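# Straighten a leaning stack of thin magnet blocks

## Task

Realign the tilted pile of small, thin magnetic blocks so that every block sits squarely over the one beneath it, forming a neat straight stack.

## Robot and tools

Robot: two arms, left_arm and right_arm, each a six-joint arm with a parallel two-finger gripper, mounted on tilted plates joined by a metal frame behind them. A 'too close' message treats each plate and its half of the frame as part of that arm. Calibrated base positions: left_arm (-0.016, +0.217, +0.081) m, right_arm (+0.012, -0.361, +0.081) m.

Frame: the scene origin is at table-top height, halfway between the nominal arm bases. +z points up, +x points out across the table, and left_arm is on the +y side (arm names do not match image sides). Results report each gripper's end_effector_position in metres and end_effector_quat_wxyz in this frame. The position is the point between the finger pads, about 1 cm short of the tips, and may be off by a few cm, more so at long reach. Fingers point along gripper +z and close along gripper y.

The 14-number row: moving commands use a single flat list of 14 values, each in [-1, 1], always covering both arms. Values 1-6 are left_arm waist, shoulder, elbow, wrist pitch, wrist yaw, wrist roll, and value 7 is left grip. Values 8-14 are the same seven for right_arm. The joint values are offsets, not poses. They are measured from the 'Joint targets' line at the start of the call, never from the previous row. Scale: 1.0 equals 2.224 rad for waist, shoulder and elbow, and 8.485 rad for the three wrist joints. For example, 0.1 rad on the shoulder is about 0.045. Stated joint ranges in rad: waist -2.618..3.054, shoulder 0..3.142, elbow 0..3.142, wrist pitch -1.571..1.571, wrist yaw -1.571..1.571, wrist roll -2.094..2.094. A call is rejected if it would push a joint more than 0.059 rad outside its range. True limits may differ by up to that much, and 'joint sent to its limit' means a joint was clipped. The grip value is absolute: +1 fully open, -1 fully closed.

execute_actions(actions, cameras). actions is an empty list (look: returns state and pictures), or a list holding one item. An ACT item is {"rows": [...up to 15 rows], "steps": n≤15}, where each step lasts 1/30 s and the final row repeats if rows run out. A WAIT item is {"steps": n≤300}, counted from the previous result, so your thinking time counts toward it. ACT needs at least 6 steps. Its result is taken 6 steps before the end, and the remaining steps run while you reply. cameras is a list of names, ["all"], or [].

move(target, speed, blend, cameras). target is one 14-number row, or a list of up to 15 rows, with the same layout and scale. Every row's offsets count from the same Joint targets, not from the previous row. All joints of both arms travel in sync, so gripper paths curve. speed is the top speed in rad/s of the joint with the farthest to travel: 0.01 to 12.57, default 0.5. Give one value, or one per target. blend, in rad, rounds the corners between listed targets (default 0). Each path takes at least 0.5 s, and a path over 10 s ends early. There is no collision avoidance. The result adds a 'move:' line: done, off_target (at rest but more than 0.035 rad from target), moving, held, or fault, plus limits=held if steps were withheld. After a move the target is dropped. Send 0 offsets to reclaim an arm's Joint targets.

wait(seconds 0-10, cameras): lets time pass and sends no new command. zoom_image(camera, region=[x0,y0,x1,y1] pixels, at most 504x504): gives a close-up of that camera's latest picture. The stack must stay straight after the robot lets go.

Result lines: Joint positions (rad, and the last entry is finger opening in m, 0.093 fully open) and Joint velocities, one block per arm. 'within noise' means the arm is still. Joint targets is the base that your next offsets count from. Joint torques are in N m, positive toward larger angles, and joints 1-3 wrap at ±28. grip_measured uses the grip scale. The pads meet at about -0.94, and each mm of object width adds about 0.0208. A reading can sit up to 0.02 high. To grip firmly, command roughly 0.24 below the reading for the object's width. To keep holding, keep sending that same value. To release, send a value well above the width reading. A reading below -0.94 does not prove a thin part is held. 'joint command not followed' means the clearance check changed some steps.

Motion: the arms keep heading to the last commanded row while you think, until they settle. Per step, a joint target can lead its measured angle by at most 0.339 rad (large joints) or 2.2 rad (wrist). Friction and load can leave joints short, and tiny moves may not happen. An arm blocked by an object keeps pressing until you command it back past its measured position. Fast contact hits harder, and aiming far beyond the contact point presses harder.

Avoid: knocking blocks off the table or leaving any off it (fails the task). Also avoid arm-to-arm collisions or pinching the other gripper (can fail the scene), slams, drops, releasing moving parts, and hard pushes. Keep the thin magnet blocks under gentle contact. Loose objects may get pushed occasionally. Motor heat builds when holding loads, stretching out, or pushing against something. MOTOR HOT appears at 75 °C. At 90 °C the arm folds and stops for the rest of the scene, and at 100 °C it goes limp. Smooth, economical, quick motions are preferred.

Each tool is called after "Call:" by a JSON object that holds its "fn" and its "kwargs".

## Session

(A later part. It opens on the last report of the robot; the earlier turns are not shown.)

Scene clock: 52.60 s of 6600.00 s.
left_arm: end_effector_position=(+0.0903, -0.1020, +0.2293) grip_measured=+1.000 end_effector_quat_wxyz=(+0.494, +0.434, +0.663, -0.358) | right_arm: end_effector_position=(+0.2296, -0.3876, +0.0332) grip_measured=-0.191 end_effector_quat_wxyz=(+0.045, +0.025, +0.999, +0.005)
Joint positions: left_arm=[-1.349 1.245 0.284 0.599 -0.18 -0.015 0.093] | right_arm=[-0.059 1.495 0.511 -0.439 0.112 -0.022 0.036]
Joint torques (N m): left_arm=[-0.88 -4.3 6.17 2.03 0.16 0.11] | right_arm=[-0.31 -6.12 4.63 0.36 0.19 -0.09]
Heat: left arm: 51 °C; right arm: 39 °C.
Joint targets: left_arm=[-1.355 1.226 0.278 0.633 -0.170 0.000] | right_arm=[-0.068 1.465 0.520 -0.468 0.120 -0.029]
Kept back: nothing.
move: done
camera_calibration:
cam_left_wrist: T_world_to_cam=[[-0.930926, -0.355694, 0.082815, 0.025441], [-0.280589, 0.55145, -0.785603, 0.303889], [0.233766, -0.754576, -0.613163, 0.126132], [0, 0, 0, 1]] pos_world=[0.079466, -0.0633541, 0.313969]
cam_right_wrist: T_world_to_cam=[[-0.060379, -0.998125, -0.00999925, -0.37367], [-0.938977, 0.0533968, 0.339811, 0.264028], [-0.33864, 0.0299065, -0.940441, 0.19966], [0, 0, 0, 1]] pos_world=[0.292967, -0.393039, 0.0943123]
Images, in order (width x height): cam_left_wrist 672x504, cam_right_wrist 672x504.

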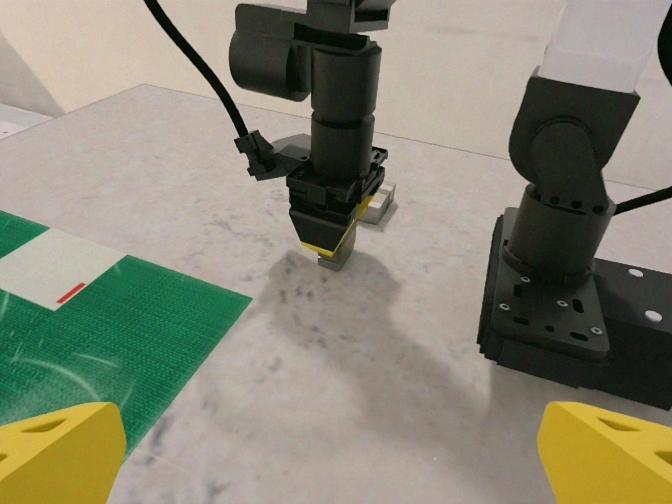

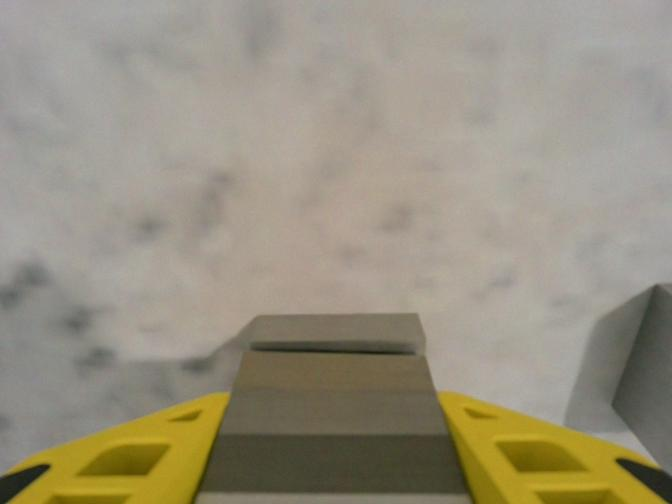

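Call:
{"fn": "move", "kwargs": {"target": [[0,0,0,0,0,0,1,0,-0.0045,0.01124,-0.00377,0.00118,-0.00106,-0.4],[0,0,0,0,0,0,1,0,0.02896,-0.00638,0.0049,-0.00094,-0.00106,-0.4]], "speed": [0.05,0.06], "cameras": ["cam_right_wrist","cam_left_wrist"]}}

Call:
{"fn": "zoom_image", "kwargs": {"camera": "cam_right_wrist", "region": [225, 294, 345, 414]}}

Call:
{"fn": "zoom_image", "kwargs": {"camera": "cam_right_wrist", "region": [335, 294, 455, 414]}}

Call:
{"fn": "zoom_image", "kwargs": {"camera": "cam_left_wrist", "region": [290, 200, 380, 280]}}

Scene clock: 56.67 s of 6600.00 s.
left_arm: end_effector_position=(+0.0903, -0.1020, +0.2293) grip_measured=+1.000 end_effector_quat_wxyz=(+0.494, +0.434, +0.663, -0.358) | right_arm: end_effector_position=(+0.2238, -0.3884, +0.0295) grip_measured=-0.191 end_effector_quat_wxyz=(+0.030, +0.019, +0.999, +0.001)
Joint positions: left_arm=[-1.349 1.245 0.284 0.599 -0.18 -0.015 0.093] | right_arm=[-0.06 1.513 0.511 -0.45 0.12 -0.031 0.036]
Joint torques (N m): left_arm=[-0.94 -4.38 6.16 2.06 0.15 0.14] | right_arm=[-0.17 -2.33 3.34 0.91 -0.02 -0.07]
Heat: left arm: 51 °C; right arm: 39 °C.
Joint targets: left_arm=[-1.355 1.226 0.278 0.633 -0.170 0.000] | right_arm=[-0.067 1.529 0.506 -0.426 0.111 -0.037]
Kept back: nothing.
move: done
camera_calibration:
cam_left_wrist: T_world_to_cam=[[-0.930926, -0.355694, 0.082815, 0.025441], [-0.280589, 0.55145, -0.785603, 0.303889], [0.233766, -0.754576, -0.613163, 0.126132], [0, 0, 0, 1]] pos_world=[0.079466, -0.0633541, 0.313969]
cam_right_wrist: T_world_to_cam=[[-0.0498375, -0.998756, -0.00146889, -0.377647], [-0.928684, 0.0457997, 0.368033, 0.253704], [-0.367508, 0.019706, -0.929812, 0.196464], [0, 0, 0, 1]] pos_world=[0.288992, -0.392669, 0.0887485]
Images, in order (width x height): cam_left_wrist 672x504, cam_right_wrist 672x504.

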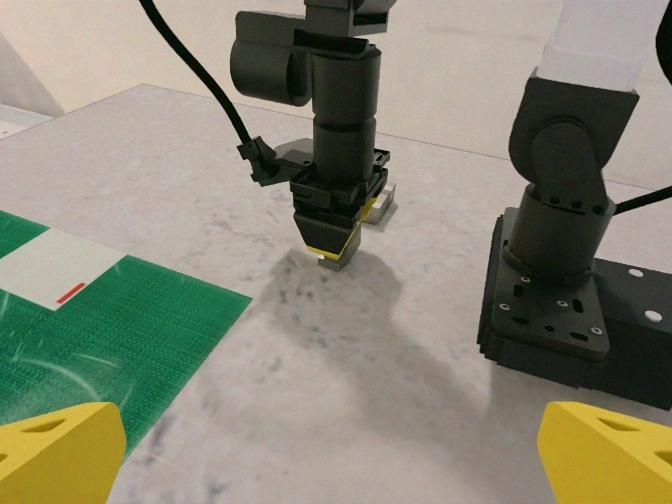

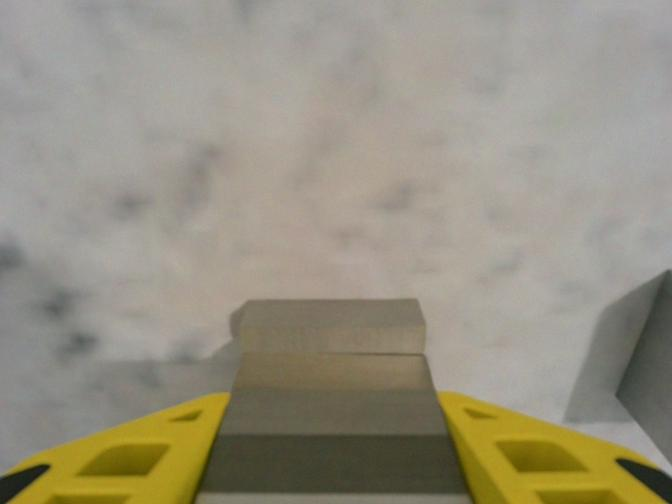

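Scaled by 4.200 from the camera's 672x504 image, which has a finer 960x720 frame.

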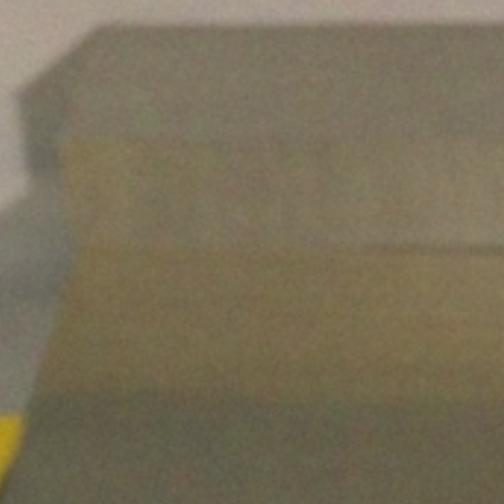

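Scaled by 4.200 from the camera's 672x504 image, which has a finer 960x720 frame.

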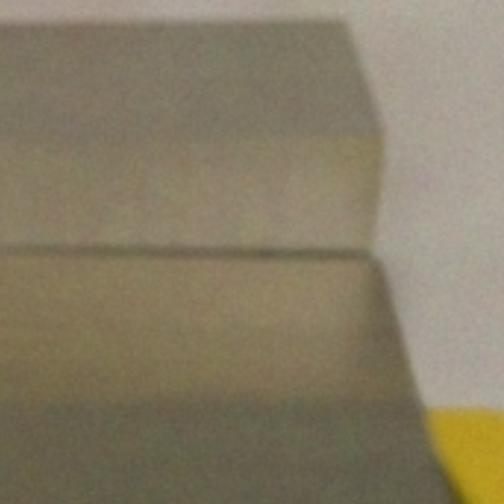

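Scaled by 5.600 from the camera's 672x504 image, which has a finer 960x720 frame.

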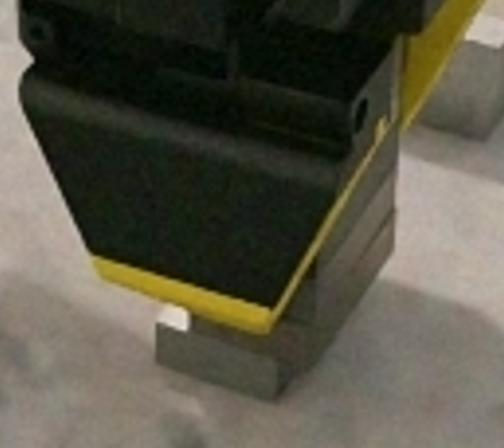

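Call:
{"fn": "move", "kwargs": {"target": [[0,0,0,0,0,0,1,0,-0.02743,0.0018,0.00118,0,0,-0.4],[0,0,0,0,0,0,1,0,-0.00674,0.0018,0.00118,0,0,-0.4]], "speed": [0.06,0.06], "cameras": ["cam_right_wrist"]}}

Call:
{"fn": "zoom_image", "kwargs": {"camera": "cam_right_wrist", "region": [225, 294, 345, 414]}}

Call:
{"fn": "zoom_image", "kwargs": {"camera": "cam_right_wrist", "region": [335, 294, 455, 414]}}

Scene clock: 60.57 s of 6600.00 s.
left_arm: end_effector_position=(+0.0903, -0.1020, +0.2293) grip_measured=+1.000 end_effector_quat_wxyz=(+0.495, +0.433, +0.663, -0.358) | right_arm: end_effector_position=(+0.2303, -0.3890, +0.0307) grip_measured=-0.191 end_effector_quat_wxyz=(+0.044, +0.021, +0.999, +0.000)
Joint positions: left_arm=[-1.349 1.245 0.284 0.599 -0.18 -0.015 0.093] | right_arm=[-0.06 1.51 0.511 -0.426 0.12 -0.031 0.036]
Joint torques (N m): left_arm=[-0.87 -4.42 6.22 2.04 0.16 0.11] | right_arm=[-0.18 -3.41 3.75 0.81 -0.01 -0.09]
Heat: left arm: 52 °C; right arm: 39 °C.
Joint targets: left_arm=[-1.355 1.226 0.278 0.634 -0.170 0.000] | right_arm=[-0.067 1.514 0.510 -0.416 0.111 -0.037]
Kept back: nothing.
move: done
camera_calibration:
cam_right_wrist: T_world_to_cam=[[-0.0529891, -0.998594, -0.001188, -0.377137], [-0.93861, 0.0493999, 0.341426, 0.263943], [-0.340887, 0.0192069, -0.939908, 0.193942], [0, 0, 0, 1]] pos_world=[0.293868, -0.39337, 0.0917227]
Images, in order (width x height): cam_right_wrist 672x504.

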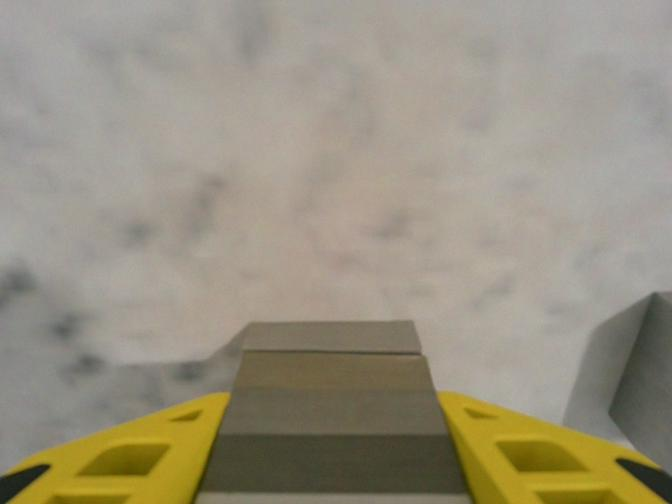

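Scaled by 4.200 from the camera's 672x504 image, which has a finer 960x720 frame.

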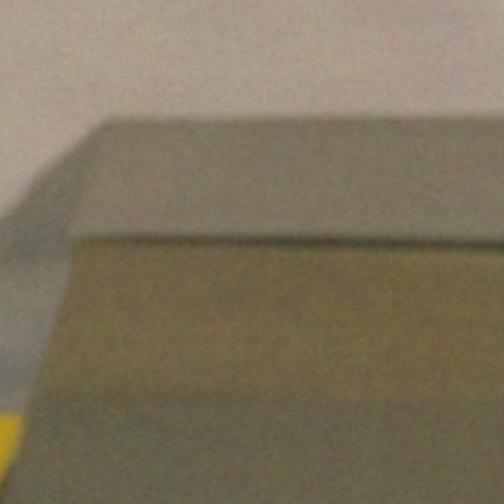

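Scaled by 4.200 from the camera's 672x504 image, which has a finer 960x720 frame.

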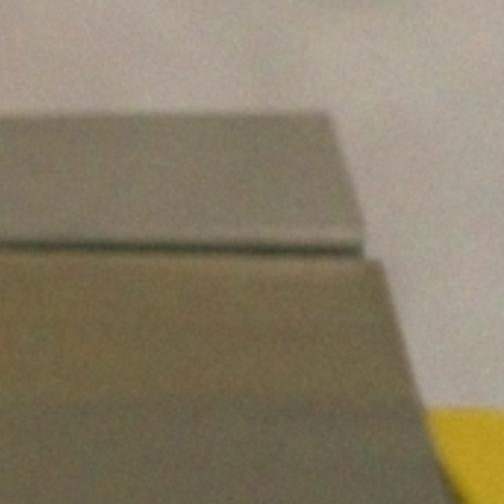

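Call:
{"fn": "move", "kwargs": {"target": [0,0,0,0,0,0,1,0,0.0045,0,0.00059,0,0,-0.4], "speed": 0.03, "cameras": ["cam_right_wrist"]}}

Call:
{"fn": "zoom_image", "kwargs": {"camera": "cam_right_wrist", "region": [225, 294, 345, 414]}}

Call:
{"fn": "zoom_image", "kwargs": {"camera": "cam_right_wrist", "region": [335, 294, 455, 414]}}

Scene clock: 62.17 s of 6600.00 s.
left_arm: end_effector_position=(+0.0903, -0.1020, +0.2293) grip_measured=+1.000 end_effector_quat_wxyz=(+0.495, +0.433, +0.663, -0.358) | right_arm: end_effector_position=(+0.2303, -0.3889, +0.0303) grip_measured=-0.191 end_effector_quat_wxyz=(+0.044, +0.021, +0.999, +0.000)
Joint positions: left_arm=[-1.349 1.245 0.284 0.599 -0.18 -0.015 0.093] | right_arm=[-0.06 1.511 0.511 -0.424 0.12 -0.031 0.036]
Joint torques (N m): left_arm=[-0.94 -4.3 6.15 2.07 0.17 0.14] | right_arm=[-0.23 -2.58 3.7 0.83 -0.02 -0.11]
Heat: left arm: 52 °C; right arm: 39 °C.
Joint targets: left_arm=[-1.355 1.226 0.278 0.634 -0.170 0.000] | right_arm=[-0.067 1.524 0.510 -0.411 0.111 -0.037]
Kept back: nothing.
move: done
camera_calibration:
cam_right_wrist: T_world_to_cam=[[-0.0528983, -0.998599, -0.00118169, -0.377067], [-0.938355, 0.0493022, 0.34214, 0.263894], [-0.341602, 0.0192075, -0.939648, 0.193751], [0, 0, 0, 1]] pos_world=[0.293866, -0.39327, 0.0913233]
Images, in order (width x height): cam_right_wrist 672x504.

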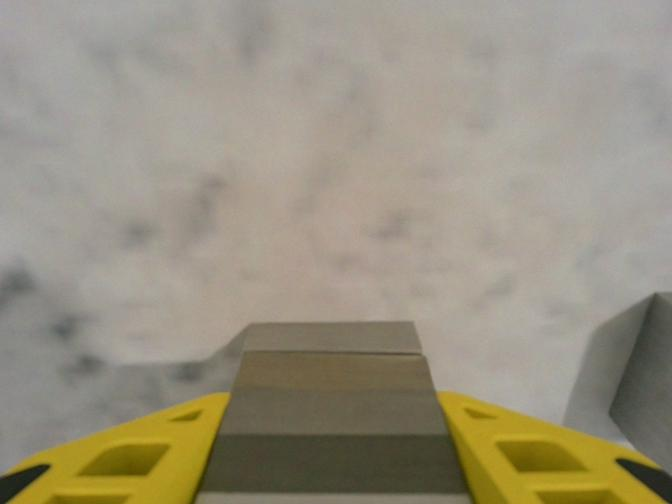

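Scaled by 4.200 from the camera's 672x504 image, which has a finer 960x720 frame.

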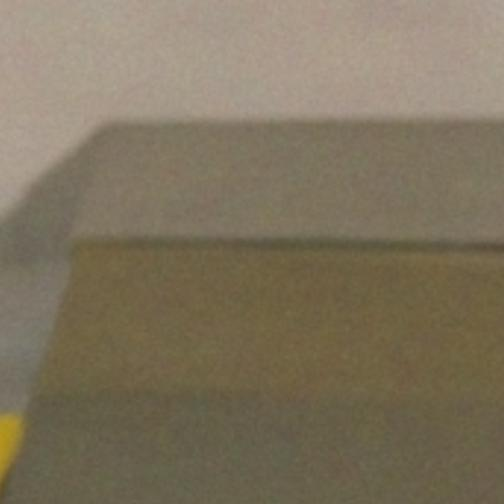

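Scaled by 4.200 from the camera's 672x504 image, which has a finer 960x720 frame.

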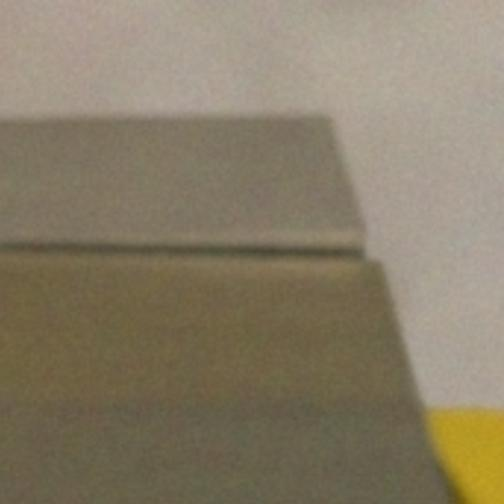

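Call:
{"fn": "move", "kwargs": {"target": [0,0,0,0,0,0,1,0,0.0027,0,0.00024,0,0,-0.4], "speed": 0.03, "cameras": ["cam_right_wrist"]}}

Call:
{"fn": "zoom_image", "kwargs": {"camera": "cam_right_wrist", "region": [225, 294, 465, 454]}}

Scene clock: 63.10 s of 6600.00 s.
left_arm: end_effector_position=(+0.0903, -0.1020, +0.2293) grip_measured=+1.000 end_effector_quat_wxyz=(+0.495, +0.433, +0.663, -0.358) | right_arm: end_effector_position=(+0.2301, -0.3889, +0.0301) grip_measured=-0.191 end_effector_quat_wxyz=(+0.043, +0.021, +0.999, +0.000)
Joint positions: left_arm=[-1.349 1.245 0.284 0.599 -0.18 -0.015 0.093] | right_arm=[-0.06 1.513 0.511 -0.424 0.12 -0.031 0.036]
Joint torques (N m): left_arm=[-0.79 -4.44 6.13 2.04 0.16 0.11] | right_arm=[-0.12 -2.03 3.86 0.88 -0.04 -0.08]
Heat: left arm: 52 °C; right arm: 39 °C.
Joint targets: left_arm=[-1.355 1.226 0.278 0.634 -0.170 0.000] | right_arm=[-0.067 1.530 0.510 -0.409 0.111 -0.037]
Kept back: nothing.
move: done
camera_calibration:
cam_right_wrist: T_world_to_cam=[[-0.0527122, -0.998609, -0.00118866, -0.37713], [-0.937975, 0.0491031, 0.343207, 0.263613], [-0.342671, 0.0192061, -0.939259, 0.193713], [0, 0, 0, 1]] pos_world=[0.293763, -0.39327, 0.0910243]
Images, in order (width x height): cam_right_wrist 672x504.

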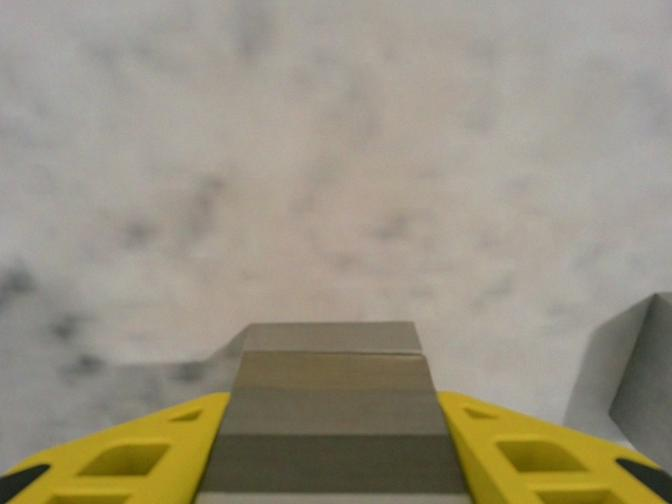

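Scaled by 2.100 from the camera's 672x504 image, which has a finer 960x720 frame.

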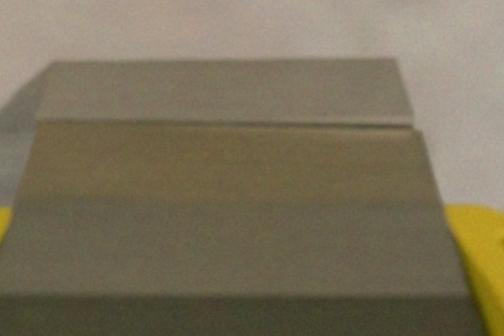

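Call:
{"fn": "execute_actions", "kwargs": {"actions": [{"rows":[[0,0,0,0,0,0,1,0,0,0,0,0,0,-0.34],[0,0,0,0,0,0,1,0,0,0,0,0,0,-0.30],[0,0,0,0,0,0,1,0,0,0,0,0,0,-0.27],[0,0,0,0,0,0,1,0,0,0,0,0,0,-0.24],[0,0,0,0,0,0,1,0,0,0,0,0,0,-0.22],[0,0,0,0,0,0,1,0,0,0,0,0,0,-0.20],[0,0,0,0,0,0,1,0,0,0,0,0,0,-0.18],[0,0,0,0,0,0,1,0,0,0,0,0,0,-0.16],[0,0,0,0,0,0,1,0,0,0,0,0,0,-0.14],[0,0,0,0,0,0,1,0,0,0,0,0,0,-0.13],[0,0,0,0,0,0,1,0,0,0,0,0,0,-0.12],[0,0,0,0,0,0,1,0,0,0,0,0,0,-0.11],[0,0,0,0,0,0,1,0,0,0,0,0,0,-0.10],[0,0,0,0,0,0,1,0,0,0,0,0,0,-0.09],[0,0,0,0,0,0,1,0,0,0,0,0,0,-0.08]]}]}}

Call:
{"fn": "execute_actions", "kwargs": {"actions": [{"rows":[[0,0,0,0,0,0,1,0,0,0,0,0,0,-0.07],[0,0,0,0,0,0,1,0,0,0,0,0,0,-0.06],[0,0,0,0,0,0,1,0,0,0,0,0,0,-0.04],[0,0,0,0,0,0,1,0,0,0,0,0,0,-0.02],[0,0,0,0,0,0,1,0,0,0,0,0,0,0.0],[0,0,0,0,0,0,1,0,0,0,0,0,0,0.05],[0,0,0,0,0,0,1,0,0,0,0,0,0,0.1],[0,0,0,0,0,0,1,0,0,0,0,0,0,0.2],[0,0,0,0,0,0,1,0,0,0,0,0,0,0.3],[0,0,0,0,0,0,1,0,0,0,0,0,0,0.4],[0,0,0,0,0,0,1,0,0,0,0,0,0,0.5],[0,0,0,0,0,0,1,0,0,0,0,0,0,0.65],[0,0,0,0,0,0,1,0,0,0,0,0,0,0.8],[0,0,0,0,0,0,1,0,0,0,0,0,0,0.9],[0,0,0,0,0,0,1,0,0,0,0,0,0,1]]}]}}

Call:
{"fn": "wait", "kwargs": {"seconds": 0.4, "cameras": ["cam_right_wrist","cam_left_wrist"]}}

Call:
{"fn": "zoom_image", "kwargs": {"camera": "cam_right_wrist", "region": [180, 264, 480, 504]}}

Scene clock: 64.10 s of 6600.00 s.
left_arm: end_effector_position=(+0.0903, -0.1020, +0.2293) grip_measured=+1.000 end_effector_quat_wxyz=(+0.495, +0.433, +0.663, -0.358) | right_arm: end_effector_position=(+0.2301, -0.3889, +0.0301) grip_measured=-0.143 end_effector_quat_wxyz=(+0.043, +0.021, +0.999, +0.000)
Joint positions: left_arm=[-1.349 1.245 0.284 0.599 -0.18 -0.015 0.093] | right_arm=[-0.06 1.513 0.511 -0.424 0.12 -0.031 0.038]
Joint velocities: left_arm=[within noise] | right_arm=[0.012 -0.002 0.012 0.022 0.037 -0.11 0.018]
Joint torques (N m): left_arm=[-0.85 -4.31 6.13 2.06 0.15 0.11] | right_arm=[-0.18 -2.17 3.77 0.88 0.03 -0.05]
Heat: left arm: 52 °C; right arm: 39 °C.
Joint targets: left_arm=[-1.355 1.226 0.278 0.634 -0.170 0.000] | right_arm=[-0.067 1.530 0.510 -0.409 0.111 -0.037]
Steps of this call (1-21: nothing new was sent; 22-30: this action's first 9). Readings (joint positions of left_arm | right_arm):
22: [-1.349 1.245 0.284 0.599 -0.180 -0.015] | [-0.060 1.513 0.511 -0.424 0.120 -0.031]
23: [-1.349 1.245 0.284 0.599 -0.180 -0.015] | [-0.060 1.513 0.511 -0.424 0.120 -0.031]
25: [-1.349 1.245 0.284 0.599 -0.180 -0.015] | [-0.060 1.513 0.511 -0.424 0.120 -0.031]
29: [-1.349 1.245 0.284 0.599 -0.180 -0.015] | [-0.060 1.513 0.511 -0.424 0.120 -0.031]
30: the state above

Scene clock: 64.60 s of 6600.00 s.
left_arm: end_effector_position=(+0.0903, -0.1020, +0.2293) grip_measured=+1.000 end_effector_quat_wxyz=(+0.495, +0.433, +0.663, -0.358) | right_arm: end_effector_position=(+0.2300, -0.3888, +0.0291) grip_measured=+0.238 end_effector_quat_wxyz=(+0.042, +0.021, +0.999, +0.000)
Joint positions: left_arm=[-1.349 1.245 0.284 0.599 -0.18 -0.015 0.093] | right_arm=[-0.06 1.518 0.511 -0.421 0.12 -0.031 0.057]
Joint velocities: left_arm=[within noise] | right_arm=[-0.002 0.007 -0.007 0.037 -0.066 0.007 0.135]
Joint torques (N m): left_arm=[-1.01 -4.38 6.13 2.05 0.16 0.12] | right_arm=[-0.14 -2.77 3.95 0.82 0.03 -0.07]
Heat: left arm: 52 °C; right arm: 39 °C.
Joint targets: left_arm=[-1.355 1.226 0.278 0.634 -0.170 0.000] | right_arm=[-0.067 1.530 0.510 -0.409 0.111 -0.037]
Steps of this call (1-6: your previous action's last 6; 7-15: this action's first 9). Readings (joint positions of left_arm | right_arm):
7: [-1.349 1.245 0.284 0.599 -0.180 -0.015] | [-0.060 1.513 0.511 -0.424 0.120 -0.031]
8: [-1.349 1.245 0.284 0.599 -0.180 -0.015] | [-0.060 1.514 0.511 -0.423 0.120 -0.031]
10: [-1.349 1.245 0.284 0.599 -0.180 -0.015] | [-0.060 1.517 0.511 -0.421 0.120 -0.031]
14: [-1.349 1.245 0.284 0.599 -0.180 -0.015] | [-0.060 1.518 0.511 -0.421 0.120 -0.031]
15: the state above

Scene clock: 65.20 s of 6600.00 s.
left_arm: end_effector_position=(+0.0903, -0.1020, +0.2293) grip_measured=+1.000 end_effector_quat_wxyz=(+0.495, +0.433, +0.663, -0.358) | right_arm: end_effector_position=(+0.2301, -0.3888, +0.0291) grip_measured=+1.000 end_effector_quat_wxyz=(+0.042, +0.021, +0.999, +0.000)
Joint positions: left_arm=[-1.349 1.245 0.284 0.599 -0.18 -0.015 0.093] | right_arm=[-0.06 1.518 0.511 -0.421 0.12 -0.031 0.093]
Joint torques (N m): left_arm=[-0.88 -4.36 6.15 2.05 0.16 0.13] | right_arm=[-0.12 -2.82 3.64 0.83 0.03 -0.12]
Heat: left arm: 52 °C; right arm: 39 °C.
Joint targets: left_arm=[-1.355 1.226 0.278 0.633 -0.170 0.000] | right_arm=[-0.067 1.530 0.510 -0.409 0.111 -0.037]
Steps of this call (1-6: your previous action's last 6; 7-15: toward your last target; 16-18: nothing new was sent). Readings (joint positions of left_arm | right_arm):
1: [-1.349 1.245 0.284 0.599 -0.180 -0.015] | [-0.060 1.518 0.511 -0.421 0.120 -0.031]
2: [-1.349 1.245 0.284 0.599 -0.180 -0.015] | [-0.060 1.518 0.511 -0.421 0.120 -0.031]
4: [-1.349 1.245 0.284 0.599 -0.180 -0.015] | [-0.060 1.518 0.511 -0.421 0.120 -0.031]
8: [-1.349 1.245 0.284 0.599 -0.180 -0.015] | [-0.060 1.518 0.511 -0.421 0.120 -0.031]
18: the state above
All arms were judged still, so your last target was given up. Each gripper or tool keeps its last command.
camera_calibration:
cam_left_wrist: T_world_to_cam=[[-0.93091, -0.355714, 0.0829085, 0.0254092], [-0.280571, 0.551093, -0.785861, 0.303945], [0.233852, -0.754827, -0.612821, 0.126002], [0, 0, 0, 1]] pos_world=[0.0794659, -0.0633536, 0.313968]
cam_right_wrist: T_world_to_cam=[[-0.0524311, -0.998624, -0.00119153, -0.377115], [-0.937326, 0.0488011, 0.345019, 0.263602], [-0.344486, 0.0192066, -0.938595, 0.193185], [0, 0, 0, 1]] pos_world=[0.293858, -0.39317, 0.089926]
Images, in order (width x height): cam_left_wrist 672x504, cam_right_wrist 672x504.

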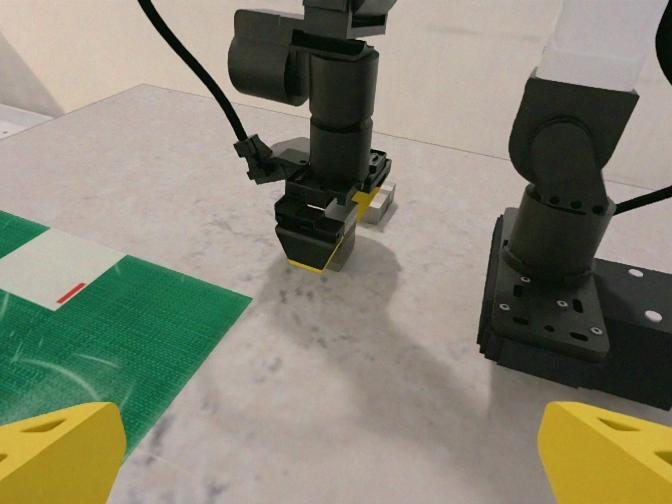

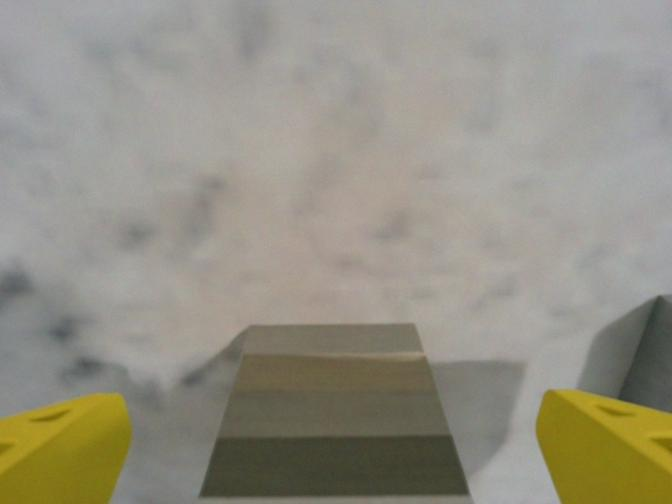

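Scaled by 1.680 from the camera's 672x504 image, which has a finer 960x720 frame.

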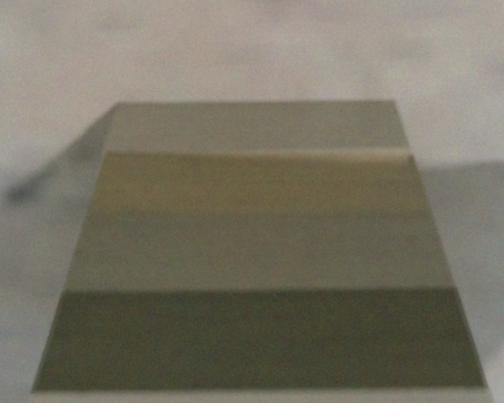

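Call:
{"fn": "move", "kwargs": {"target": [[0,0,0,0,0,0,1,0.00315,-0.04047,0.01574,-0.01426,0,0,1],[0,0,0,0,0,0,1,0.03147,-0.11915,0.10342,-0.06022,0.00141,0,1]], "speed": [0.2,0.5]}}

Call:
{"fn": "zoom_image", "kwargs": {"camera": "cam_right_wrist", "region": [225, 180, 335, 320]}}

Call:
{"fn": "zoom_image", "kwargs": {"camera": "cam_right_wrist", "region": [325, 180, 435, 320]}}

Call:
{"fn": "zoom_image", "kwargs": {"camera": "cam_left_wrist", "region": [305, 200, 365, 280]}}

Call:
{"fn": "zoom_image", "kwargs": {"camera": "cam_head_left", "region": [460, 220, 520, 270]}}

Scene clock: 67.77 s of 6600.00 s.
left_arm: end_effector_position=(+0.0903, -0.1020, +0.2293) grip_measured=+1.000 end_effector_quat_wxyz=(+0.495, +0.433, +0.663, -0.358) | right_arm: end_effector_position=(+0.2254, -0.3877, +0.1138) grip_measured=+1.000 end_effector_quat_wxyz=(+0.033, -0.007, +0.999, +0.003)
Joint positions: left_arm=[-1.349 1.245 0.284 0.599 -0.18 -0.015 0.093] | right_arm=[-0.006 1.279 0.716 -0.89 0.12 -0.031 0.093]
Joint velocities: left_arm=[-0.002 -0.002 0.002 -0.022 -0.154 -0.095 0] | right_arm=[within noise]
Joint torques (N m): left_arm=[-0.95 -4.42 6.16 2.04 0.16 0.1] | right_arm=[1.42 -4.18 7.2 0.3 0.15 -0.1]
Heat: left arm: 52 °C; right arm: 39 °C.
Joint targets: left_arm=[-1.355 1.226 0.278 0.633 -0.170 0.000] | right_arm=[0.003 1.265 0.740 -0.920 0.123 -0.037]
Kept back: nothing.
move: done
camera_calibration:
cam_left_wrist: T_world_to_cam=[[-0.93091, -0.355714, 0.0829085, 0.0254092], [-0.280571, 0.551093, -0.785861, 0.303945], [0.233852, -0.754827, -0.612821, 0.126002], [0, 0, 0, 1]] pos_world=[0.0794659, -0.0633536, 0.313968]
cam_right_wrist: T_world_to_cam=[[0.00349063, -0.999985, -0.00423016, -0.388887], [-0.932289, -0.00478433, 0.361684, 0.206114], [-0.361699, 0.00268122, -0.932291, 0.267762], [0, 0, 0, 1]] pos_world=[0.290364, -0.388613, 0.173439]

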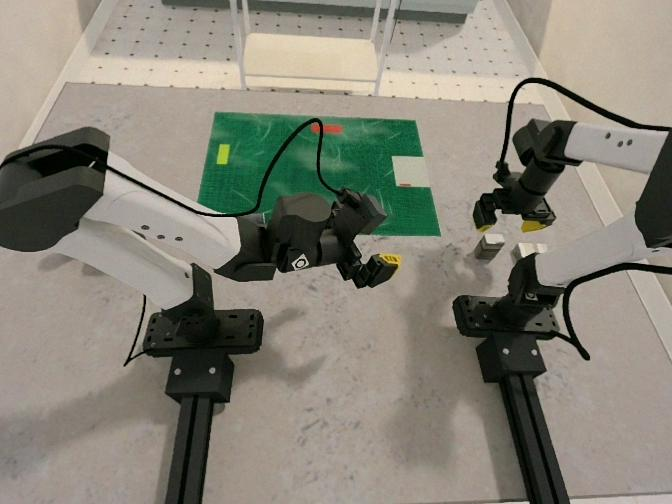

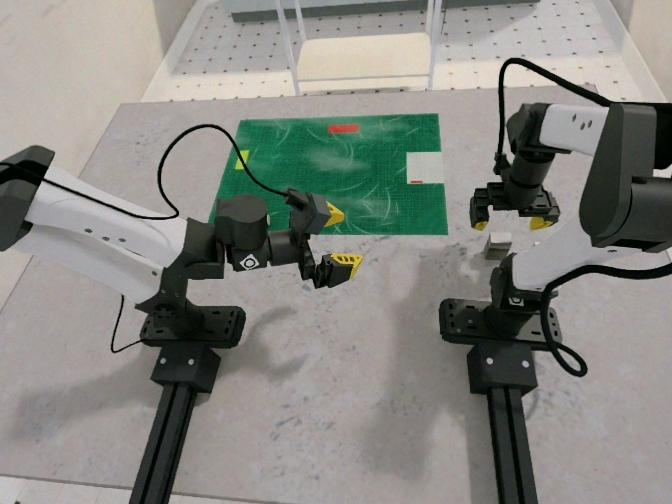

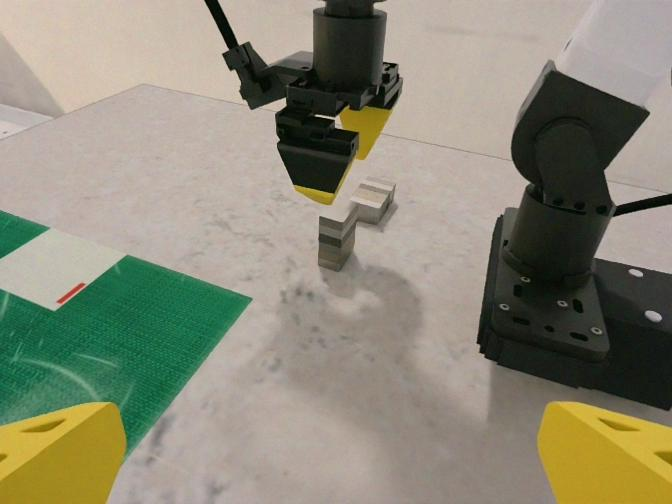

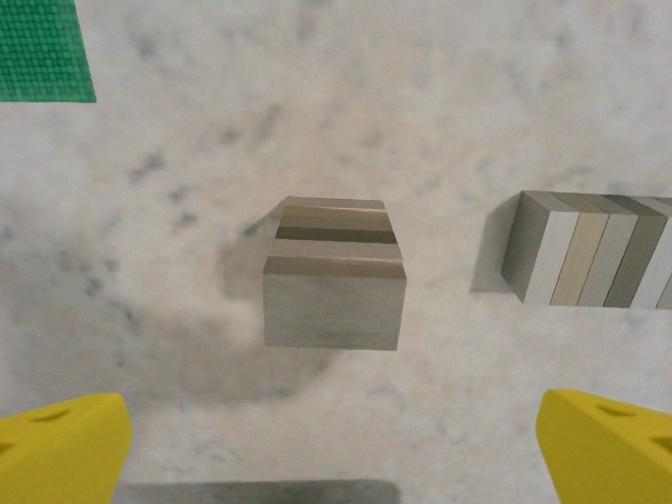

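Scaled by 3.600 from the camera's 672x504 image, which has a finer 960x720 frame.

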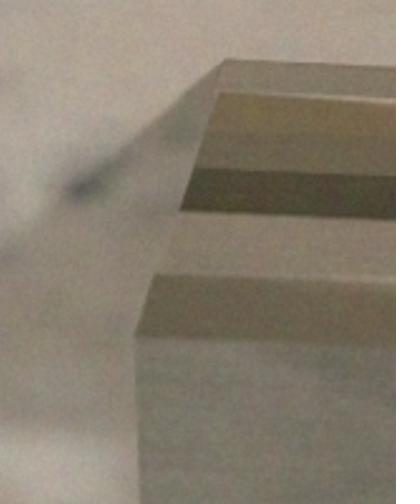

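Scaled by 3.600 from the camera's 672x504 image, which has a finer 960x720 frame.

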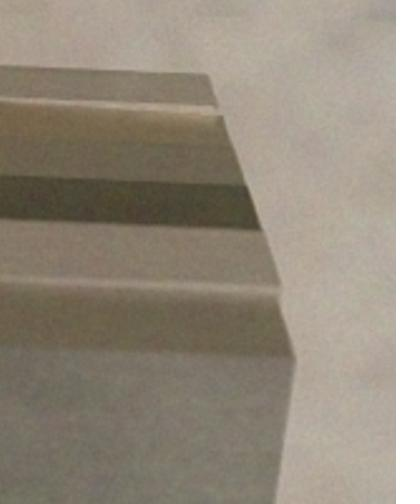

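Scaled by 6.300 from the camera's 672x504 image, which has a finer 960x720 frame.

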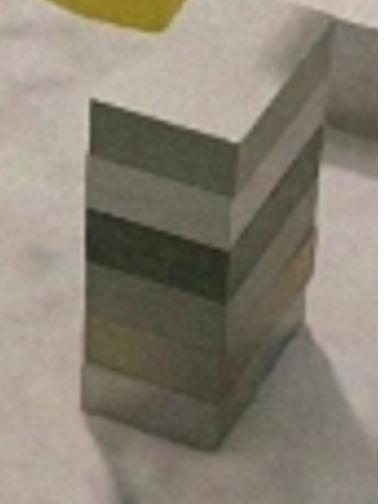

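Scaled by 8.400 from the camera's 672x504 image, which has a finer 960x720 frame.

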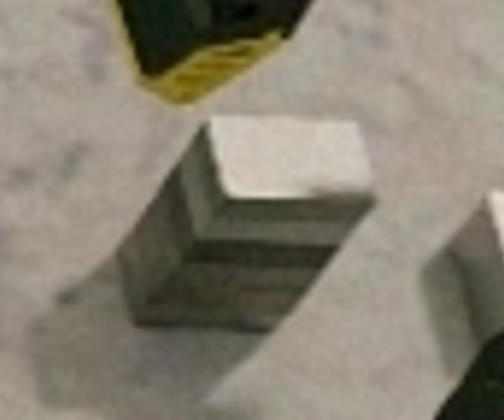

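Call:
{"fn": "finished_scene", "kwargs": {"scene": 2}}

The scene is finished: the task was done.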